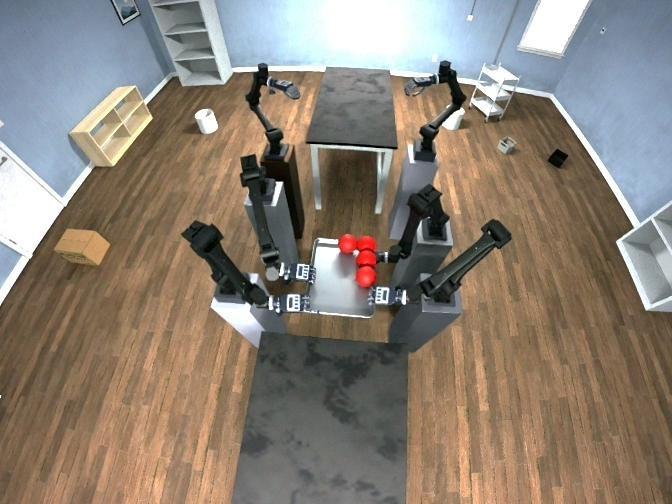

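Call:
{"name": "move", "arguments": {"arm5": {"target": [0.385, 0.10, 1.03, 0.0, 0.0, -0.7380, 0.6750], "speed": 0.08}, "cameras": ["cam_high", "arm5_cam_wrist"]}}

Scene clock: 4450.67 s.
Joint torques (N m): arm1=[-1.14 3.9 7.53 1.33 -0.09 -0.01] | arm2=[-2.37 -25.41 14.26 -0.01 -2.29 0.94] | arm3=[2.61 -6.83 10.63 2.26 -0.3 0.1] | arm4=[-0.38 7.41 7.13 1.76 0.02 -0.02] | arm5=[1.9 -14.92 3.43 1.8 0.34 -0.11] | arm6=[-1.55 -5.48 2.04 0.32 0.88 -0.35]
Motor temperatures (°C): arm1=[28 35 50 28 27 28] | arm2=[28 41 61 31 51 34] | arm3=[29 30 65 29 29 26] | arm4=[27 34 57 29 29 31] | arm5=[28 34 62 31 30 28] | arm6=[27 30 46 30 29 30]
Heat: arm1: hottest joint3_rad 50 °C; arm2: hottest joint3_rad 61 °C; arm3: hottest joint3_rad 65 °C; arm4: hottest joint3_rad 57 °C; arm5: hottest joint3_rad 62 °C; arm6: hottest joint3_rad 46 °C.
move: arm5 off_target
Joint velocities: within noise
arm1.joint_positions: joint1_rad=+0.908 joint2_rad=+0.255 joint3_rad=+1.003 joint4_rad=-0.893 joint5_rad=+0.604 joint6_rad=+0.209 hand_little=+0.150 hand_ring=+0.150 hand_middle=+0.150 hand_index=+0.150 hand_thumb_turn=-1.000 hand_thumb_bend=+0.250 hand_force_limit=+0.600 hand_speed=-0.600
arm1.joint_status: not commanded
arm1.hand_stopped_by: target,target,target,target,target,target
arm1.little_load_n: 0.0
arm1.ring_load_n: 0.0
arm1.middle_load_n: 0.0
arm1.index_load_n: -0.5
arm1.thumb_bend_load_n: 0.0
arm1.thumb_turn_load_n: 0.0
arm1.hand: x=-0.4896 y=+0.3531 z=+1.5454 quat_wxyz=(-0.123, +0.052, -0.750, +0.648) (m; scene frame)
arm1.hand_target: x=-0.4924 y=+0.3539 z=+1.5427 quat_wxyz=(-0.118, +0.055, -0.751, +0.648) (m; scene frame)
arm1.hand_status: not commanded
arm2, arm3, arm6: as last shown
arm2.joint_positions: joint1_rad=-1.230 joint2_rad=+2.246 joint3_rad=+1.790 joint4_rad=-0.364 joint5_rad=-1.166 joint6_rad=-0.548 hand_little=-0.247 hand_ring=-0.228 hand_middle=-0.220 hand_index=-0.309 hand_thumb_turn=-1.000 hand_thumb_bend=+0.208 hand_force_limit=+1.000 hand_speed=-0.880
arm2.little_load_n: 0.0
arm2.ring_load_n: 1.0
arm2.middle_load_n: 8.0
arm2.index_load_n: 7.0
arm2.thumb_bend_load_n: 32.5
arm2.thumb_turn_load_n: -5.5
arm2.hand: x=+0.4987 y=-0.1258 z=+1.1190 quat_wxyz=(-0.592, +0.798, -0.055, -0.094) (m; scene frame)
arm2.hand_target: x=+0.5169 y=-0.1390 z=+1.2085 quat_wxyz=(-0.618, +0.779, -0.060, -0.085) (m; scene frame)
arm3.joint_positions: joint1_rad=+0.567 joint2_rad=+1.055 joint3_rad=+0.316 joint4_rad=+0.433 joint5_rad=+0.638 joint6_rad=-0.112 hand_little=-0.420 hand_ring=-0.309 hand_middle=-0.222 hand_index=-0.236 hand_thumb_turn=-0.999 hand_thumb_bend=+0.184 hand_force_limit=+0.900 hand_speed=-0.920
arm3.ring_load_n: 5.0
arm3.middle_load_n: 7.0
arm3.index_load_n: 10.5
arm3.thumb_bend_load_n: 20.5
arm3.thumb_turn_load_n: 10.5
arm3.hand: x=+0.6449 y=+0.1569 z=+1.1066 quat_wxyz=(+0.125, +0.073, -0.785, +0.603) (m; scene frame)
arm4.joint_positions: joint1_rad=-0.908 joint2_rad=+0.256 joint3_rad=+1.008 joint4_rad=-0.888 joint5_rad=-0.602 joint6_rad=-0.198 hand_little=+0.150 hand_ring=+0.150 hand_middle=+0.150 hand_index=+0.150 hand_thumb_turn=-1.000 hand_thumb_bend=+0.250 hand_force_limit=+0.500 hand_speed=-0.500
arm4.joint_status: not commanded
arm4.hand_stopped_by: target,target,target,target,target,target
arm4.little_load_n: 0.5
arm4.ring_load_n: 0.0
arm4.middle_load_n: 0.0
arm4.index_load_n: -0.5
arm4.thumb_bend_load_n: 0.5
arm4.thumb_turn_load_n: 0.0
arm4.hand: x=-0.4720 y=-0.3509 z=+1.4874 quat_wxyz=(-0.648, +0.742, -0.076, +0.153) (m; scene frame)
arm4.hand_target: x=-0.4748 y=-0.3517 z=+1.4821 quat_wxyz=(-0.645, +0.746, -0.075, +0.148) (m; scene frame)
arm4.hand_status: not commanded
arm5.joint_positions: joint1_rad=+0.799 joint2_rad=+1.913 joint3_rad=+0.534 joint4_rad=+1.200 joint5_rad=+0.746 joint6_rad=+0.103 hand_little=+1.000 hand_ring=+1.000 hand_middle=+1.000 hand_index=+1.000 hand_thumb_turn=-1.000 hand_thumb_bend=+0.250 hand_force_limit=+0.900 hand_speed=+0.000
arm5.joint_status: not commanded
arm5.hand_stopped_by: target,target,target,target,target,target
arm5.little_load_n: 0.0
arm5.ring_load_n: 0.0
arm5.middle_load_n: 0.0
arm5.index_load_n: 0.0
arm5.thumb_bend_load_n: 0.0
arm5.thumb_turn_load_n: 0.0
arm5.hand: x=+0.3802 y=+0.1033 z=+1.0059 quat_wxyz=(+0.004, +0.002, -0.751, +0.661) (m; scene frame)
arm5.hand_target: x=+0.3847 y=+0.1000 z=+1.0294 quat_wxyz=(+0.000, +0.000, -0.738, +0.675) (m; scene frame)
arm5.hand_status: off_target (0.025 m and 2.3 deg from the pose sent, 0.075 m and 1.4 deg at the start)
arm6.joint_positions: joint1_rad=-0.512 joint2_rad=+1.616 joint3_rad=+0.263 joint4_rad=+1.269 joint5_rad=-0.587 joint6_rad=+0.202 hand_little=+1.000 hand_ring=-0.214 hand_middle=-0.209 hand_index=-0.286 hand_thumb_turn=-1.000 hand_thumb_bend=+0.204 hand_force_limit=+0.900 hand_speed=-0.920
arm6.ring_load_n: 1.5
arm6.index_load_n: 12.0
arm6.thumb_turn_load_n: 1.0
arm6.hand: x=+0.6600 y=-0.1354 z=+1.1337 quat_wxyz=(-0.670, +0.731, -0.050, -0.124) (m; scene frame)
arm6.hand_target: x=+0.6715 y=-0.1496 z=+1.1032 quat_wxyz=(-0.641, +0.756, -0.072, -0.106) (m; scene frame)
pictures: arm5_cam_wrist, cam_high

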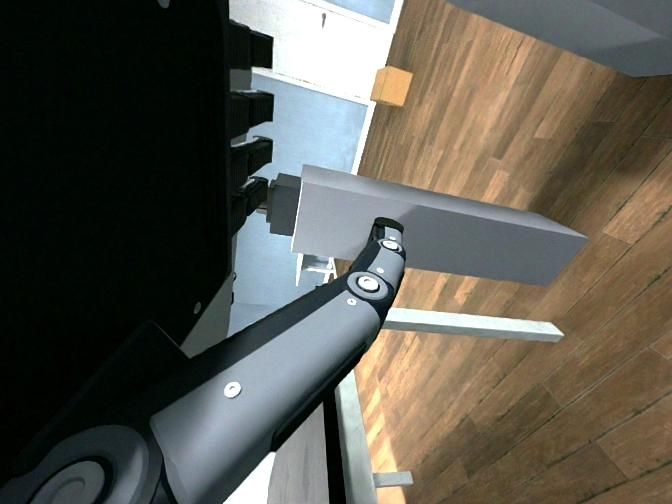

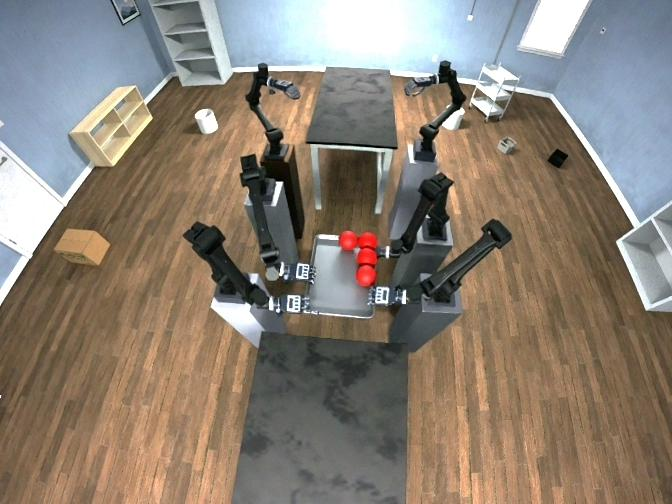

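Call:
{"name": "move", "arguments": {"arm5": {"target": [0.385, 0.10, 1.06, 0.0, 0.0, -0.7380, 0.6750], "speed": 0.05}, "cameras": ["cam_high"]}}

Scene clock: 4456.27 s.
Joint torques (N m): arm1=[-1.14 3.84 7.54 1.35 -0.08 -0.01] | arm2=[-2.32 -25.52 13.76 0.14 -2.05 0.73] | arm3=[2.61 -6.18 10.65 2.06 -0.16 0.19] | arm4=[-0.62 7.24 7.1 1.77 0.02 -0.02] | arm5=[1.85 -15.09 4.62 2.02 0.37 -0.11] | arm6=[-1.61 -6.18 1.99 0.64 0.83 -0.36]
Motor temperatures (°C): arm1=[28 35 50 28 27 28] | arm2=[28 41 61 31 51 34] | arm3=[29 30 65 29 29 26] | arm4=[27 34 57 29 29 31] | arm5=[28 35 61 31 30 28] | arm6=[27 30 46 30 29 30]
Heat: arm1: hottest joint3_rad 50 °C; arm2: hottest joint3_rad 61 °C; arm3: hottest joint3_rad 65 °C; arm4: hottest joint3_rad 57 °C; arm5: hottest joint3_rad 61 °C; arm6: hottest joint3_rad 46 °C.
move: arm5 off_target
Joint velocities: within noise
arm1, arm2, arm3, arm4, arm6: as last shown
arm1.index_load_n: 0.0
arm2.joint_positions: joint1_rad=-1.231 joint2_rad=+2.246 joint3_rad=+1.796 joint4_rad=-0.368 joint5_rad=-1.172 joint6_rad=-0.526 hand_little=-0.247 hand_ring=-0.228 hand_middle=-0.220 hand_index=-0.309 hand_thumb_turn=-1.000 hand_thumb_bend=+0.208 hand_force_limit=+1.000 hand_speed=-0.880
arm2.ring_load_n: 0.0
arm2.middle_load_n: 9.5
arm2.index_load_n: 8.0
arm2.thumb_bend_load_n: 32.0
arm2.thumb_turn_load_n: -6.5
arm2.hand: x=+0.4981 y=-0.1255 z=+1.1228 quat_wxyz=(-0.593, +0.796, -0.062, -0.102) (m; scene frame)
arm2.hand_target: x=+0.5170 y=-0.1391 z=+1.2085 quat_wxyz=(-0.618, +0.779, -0.060, -0.085) (m; scene frame)
arm3.joint_positions: joint1_rad=+0.568 joint2_rad=+1.049 joint3_rad=+0.316 joint4_rad=+0.438 joint5_rad=+0.634 joint6_rad=-0.123 hand_little=-0.420 hand_ring=-0.309 hand_middle=-0.222 hand_index=-0.237 hand_thumb_turn=-0.999 hand_thumb_bend=+0.184 hand_force_limit=+0.900 hand_speed=-0.920
arm3.ring_load_n: 9.0
arm3.middle_load_n: 6.0
arm3.index_load_n: 6.0
arm3.thumb_bend_load_n: 19.0
arm3.hand: x=+0.6457 y=+0.1562 z=+1.1100 quat_wxyz=(+0.124, +0.076, -0.782, +0.606) (m; scene frame)
arm3.hand_target: x=+0.6682 y=+0.1484 z=+1.1397 quat_wxyz=(+0.092, +0.067, -0.765, +0.634) (m; scene frame)
arm4.little_load_n: 0.0
arm4.index_load_n: 0.0
arm4.thumb_bend_load_n: 0.0
arm5.joint_positions: joint1_rad=+0.799 joint2_rad=+1.810 joint3_rad=+0.525 joint4_rad=+1.084 joint5_rad=+0.746 joint6_rad=+0.103 hand_little=+1.000 hand_ring=+1.000 hand_middle=+1.000 hand_index=+1.000 hand_thumb_turn=-1.000 hand_thumb_bend=+0.250 hand_force_limit=+0.900 hand_speed=+0.000
arm5.joint_status: not commanded
arm5.hand_stopped_by: target,target,target,target,target,target
arm5.little_load_n: 0.0
arm5.ring_load_n: 0.0
arm5.middle_load_n: 0.0
arm5.index_load_n: 0.0
arm5.thumb_bend_load_n: 0.0
arm5.thumb_turn_load_n: 0.0
arm5.hand: x=+0.3780 y=+0.1054 z=+1.0270 quat_wxyz=(+0.010, +0.007, -0.756, +0.654) (m; scene frame)
arm5.hand_target: x=+0.3847 y=+0.1000 z=+1.0592 quat_wxyz=(+0.000, -0.001, -0.738, +0.675) (m; scene frame)
arm5.hand_status: off_target (0.034 m and 3.4 deg from the pose sent, 0.054 m and 2.3 deg at the start)
arm6.joint_positions: joint1_rad=-0.512 joint2_rad=+1.624 joint3_rad=+0.263 joint4_rad=+1.262 joint5_rad=-0.585 joint6_rad=+0.204 hand_little=+1.000 hand_ring=-0.214 hand_middle=-0.209 hand_index=-0.286 hand_thumb_turn=-1.000 hand_thumb_bend=+0.204 hand_force_limit=+0.900 hand_speed=-0.920
arm6.ring_load_n: 0.5
arm6.index_load_n: 14.0
arm6.thumb_bend_load_n: 18.5
arm6.hand: x=+0.6596 y=-0.1363 z=+1.1293 quat_wxyz=(-0.665, +0.734, -0.055, -0.126) (m; scene frame)
arm6.hand_target: x=+0.6715 y=-0.1496 z=+1.1031 quat_wxyz=(-0.641, +0.756, -0.072, -0.106) (m; scene frame)
pictures: cam_high

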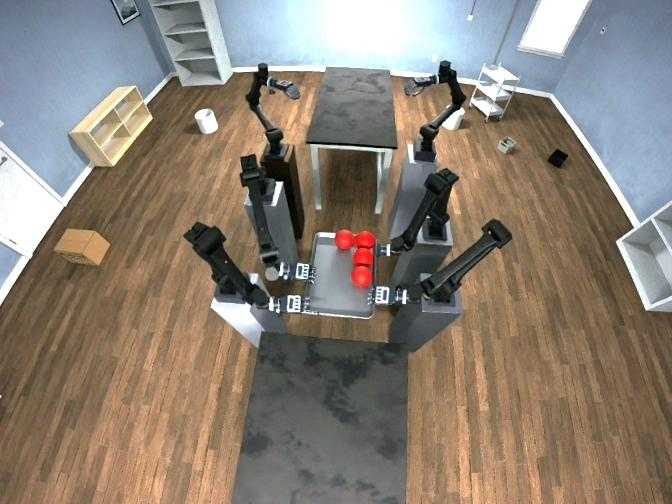

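Call:
{"name": "move", "arguments": {"arm5": {"target": [0.385, 0.10, 1.10, 0.0, 0.0, -0.7380, 0.6750], "speed": 0.04}, "cameras": ["cam_high"]}}

Scene clock: 4460.80 s.
Joint torques (N m): arm1=[-1.03 3.9 7.51 1.33 -0.09 -0.01] | arm2=[-1.79 -25.41 13.48 0.35 -1.81 0.5] | arm3=[2.37 -5.54 9.87 1.88 -0.03 0.38] | arm4=[-0.97 7.53 7.13 1.65 0.05 -0.01] | arm5=[1.9 -14.45 6.39 2.15 0.19 0.25] | arm6=[-1.61 -7.47 2.11 1.16 0.3 -0.34]
Motor temperatures (°C): arm1=[28 35 50 28 27 28] | arm2=[28 42 62 31 50 34] | arm3=[29 30 65 29 29 26] | arm4=[27 34 57 29 29 31] | arm5=[28 35 60 31 30 28] | arm6=[27 30 46 30 29 30]
Heat: arm1: hottest joint3_rad 50 °C; arm2: hottest joint3_rad 62 °C; arm3: hottest joint3_rad 65 °C; arm4: hottest joint3_rad 57 °C; arm5: hottest joint3_rad 60 °C; arm6: hottest joint3_rad 46 °C.
move: arm5 off_target
Joint velocities: within noise
arm1, arm2, arm3, arm4, arm6: as last shown
arm2.joint_positions: joint1_rad=-1.237 joint2_rad=+2.246 joint3_rad=+1.799 joint4_rad=-0.373 joint5_rad=-1.178 joint6_rad=-0.501 hand_little=-0.247 hand_ring=-0.228 hand_middle=-0.219 hand_index=-0.309 hand_thumb_turn=-1.001 hand_thumb_bend=+0.208 hand_force_limit=+1.000 hand_speed=-0.880
arm2.middle_load_n: 13.5
arm2.index_load_n: 9.0
arm2.thumb_bend_load_n: 34.5
arm2.thumb_turn_load_n: -9.0
arm2.hand: x=+0.4987 y=-0.1285 z=+1.1258 quat_wxyz=(-0.593, +0.794, -0.073, -0.110) (m; scene frame)
arm3.joint_positions: joint1_rad=+0.570 joint2_rad=+1.042 joint3_rad=+0.327 joint4_rad=+0.444 joint5_rad=+0.630 joint6_rad=-0.143 hand_little=-0.420 hand_ring=-0.308 hand_middle=-0.223 hand_index=-0.237 hand_thumb_turn=-0.999 hand_thumb_bend=+0.184 hand_force_limit=+0.900 hand_speed=-0.920
arm3.ring_load_n: 14.5
arm3.middle_load_n: 1.0
arm3.index_load_n: 0.0
arm3.thumb_bend_load_n: 21.0
arm3.thumb_turn_load_n: 8.5
arm3.hand: x=+0.6485 y=+0.1523 z=+1.1190 quat_wxyz=(+0.124, +0.080, -0.776, +0.613) (m; scene frame)
arm5.joint_positions: joint1_rad=+0.799 joint2_rad=+1.665 joint3_rad=+0.525 joint4_rad=+0.925 joint5_rad=+0.750 joint6_rad=+0.061 hand_little=+1.000 hand_ring=+1.000 hand_middle=+1.000 hand_index=+1.000 hand_thumb_turn=-1.000 hand_thumb_bend=+0.250 hand_force_limit=+0.900 hand_speed=+0.000
arm5.joint_status: not commanded
arm5.hand_stopped_by: target,target,target,target,target,target
arm5.little_load_n: 0.0
arm5.ring_load_n: 0.0
arm5.middle_load_n: 0.0
arm5.index_load_n: 0.0
arm5.thumb_bend_load_n: 0.0
arm5.thumb_turn_load_n: 0.0
arm5.hand: x=+0.3731 y=+0.1071 z=+1.0613 quat_wxyz=(+0.028, +0.025, -0.759, +0.650) (m; scene frame)
arm5.hand_target: x=+0.3843 y=+0.1002 z=+1.0994 quat_wxyz=(+0.000, +0.000, -0.738, +0.675) (m; scene frame)
arm5.hand_status: off_target (0.041 m and 5.7 deg from the pose sent, 0.074 m and 3.5 deg at the start)
arm6.joint_positions: joint1_rad=-0.512 joint2_rad=+1.640 joint3_rad=+0.259 joint4_rad=+1.249 joint5_rad=-0.575 joint6_rad=+0.203 hand_little=+1.000 hand_ring=-0.214 hand_middle=-0.209 hand_index=-0.286 hand_thumb_turn=-1.000 hand_thumb_bend=+0.206 hand_force_limit=+0.900 hand_speed=-0.920
arm6.little_load_n: 0.5
arm6.ring_load_n: 2.5
arm6.thumb_bend_load_n: 26.0
arm6.thumb_turn_load_n: 0.5
arm6.hand: x=+0.6599 y=-0.1391 z=+1.1197 quat_wxyz=(-0.654, +0.743, -0.064, -0.126) (m; scene frame)
arm6.hand_target: x=+0.6715 y=-0.1497 z=+1.1031 quat_wxyz=(-0.641, +0.756, -0.072, -0.106) (m; scene frame)
pictures: cam_high

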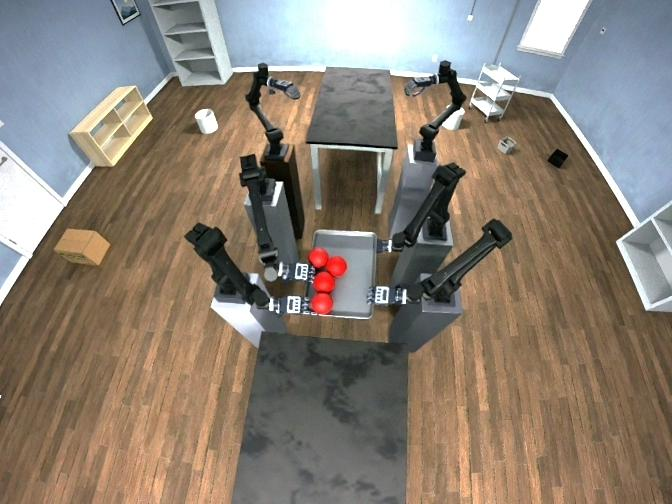

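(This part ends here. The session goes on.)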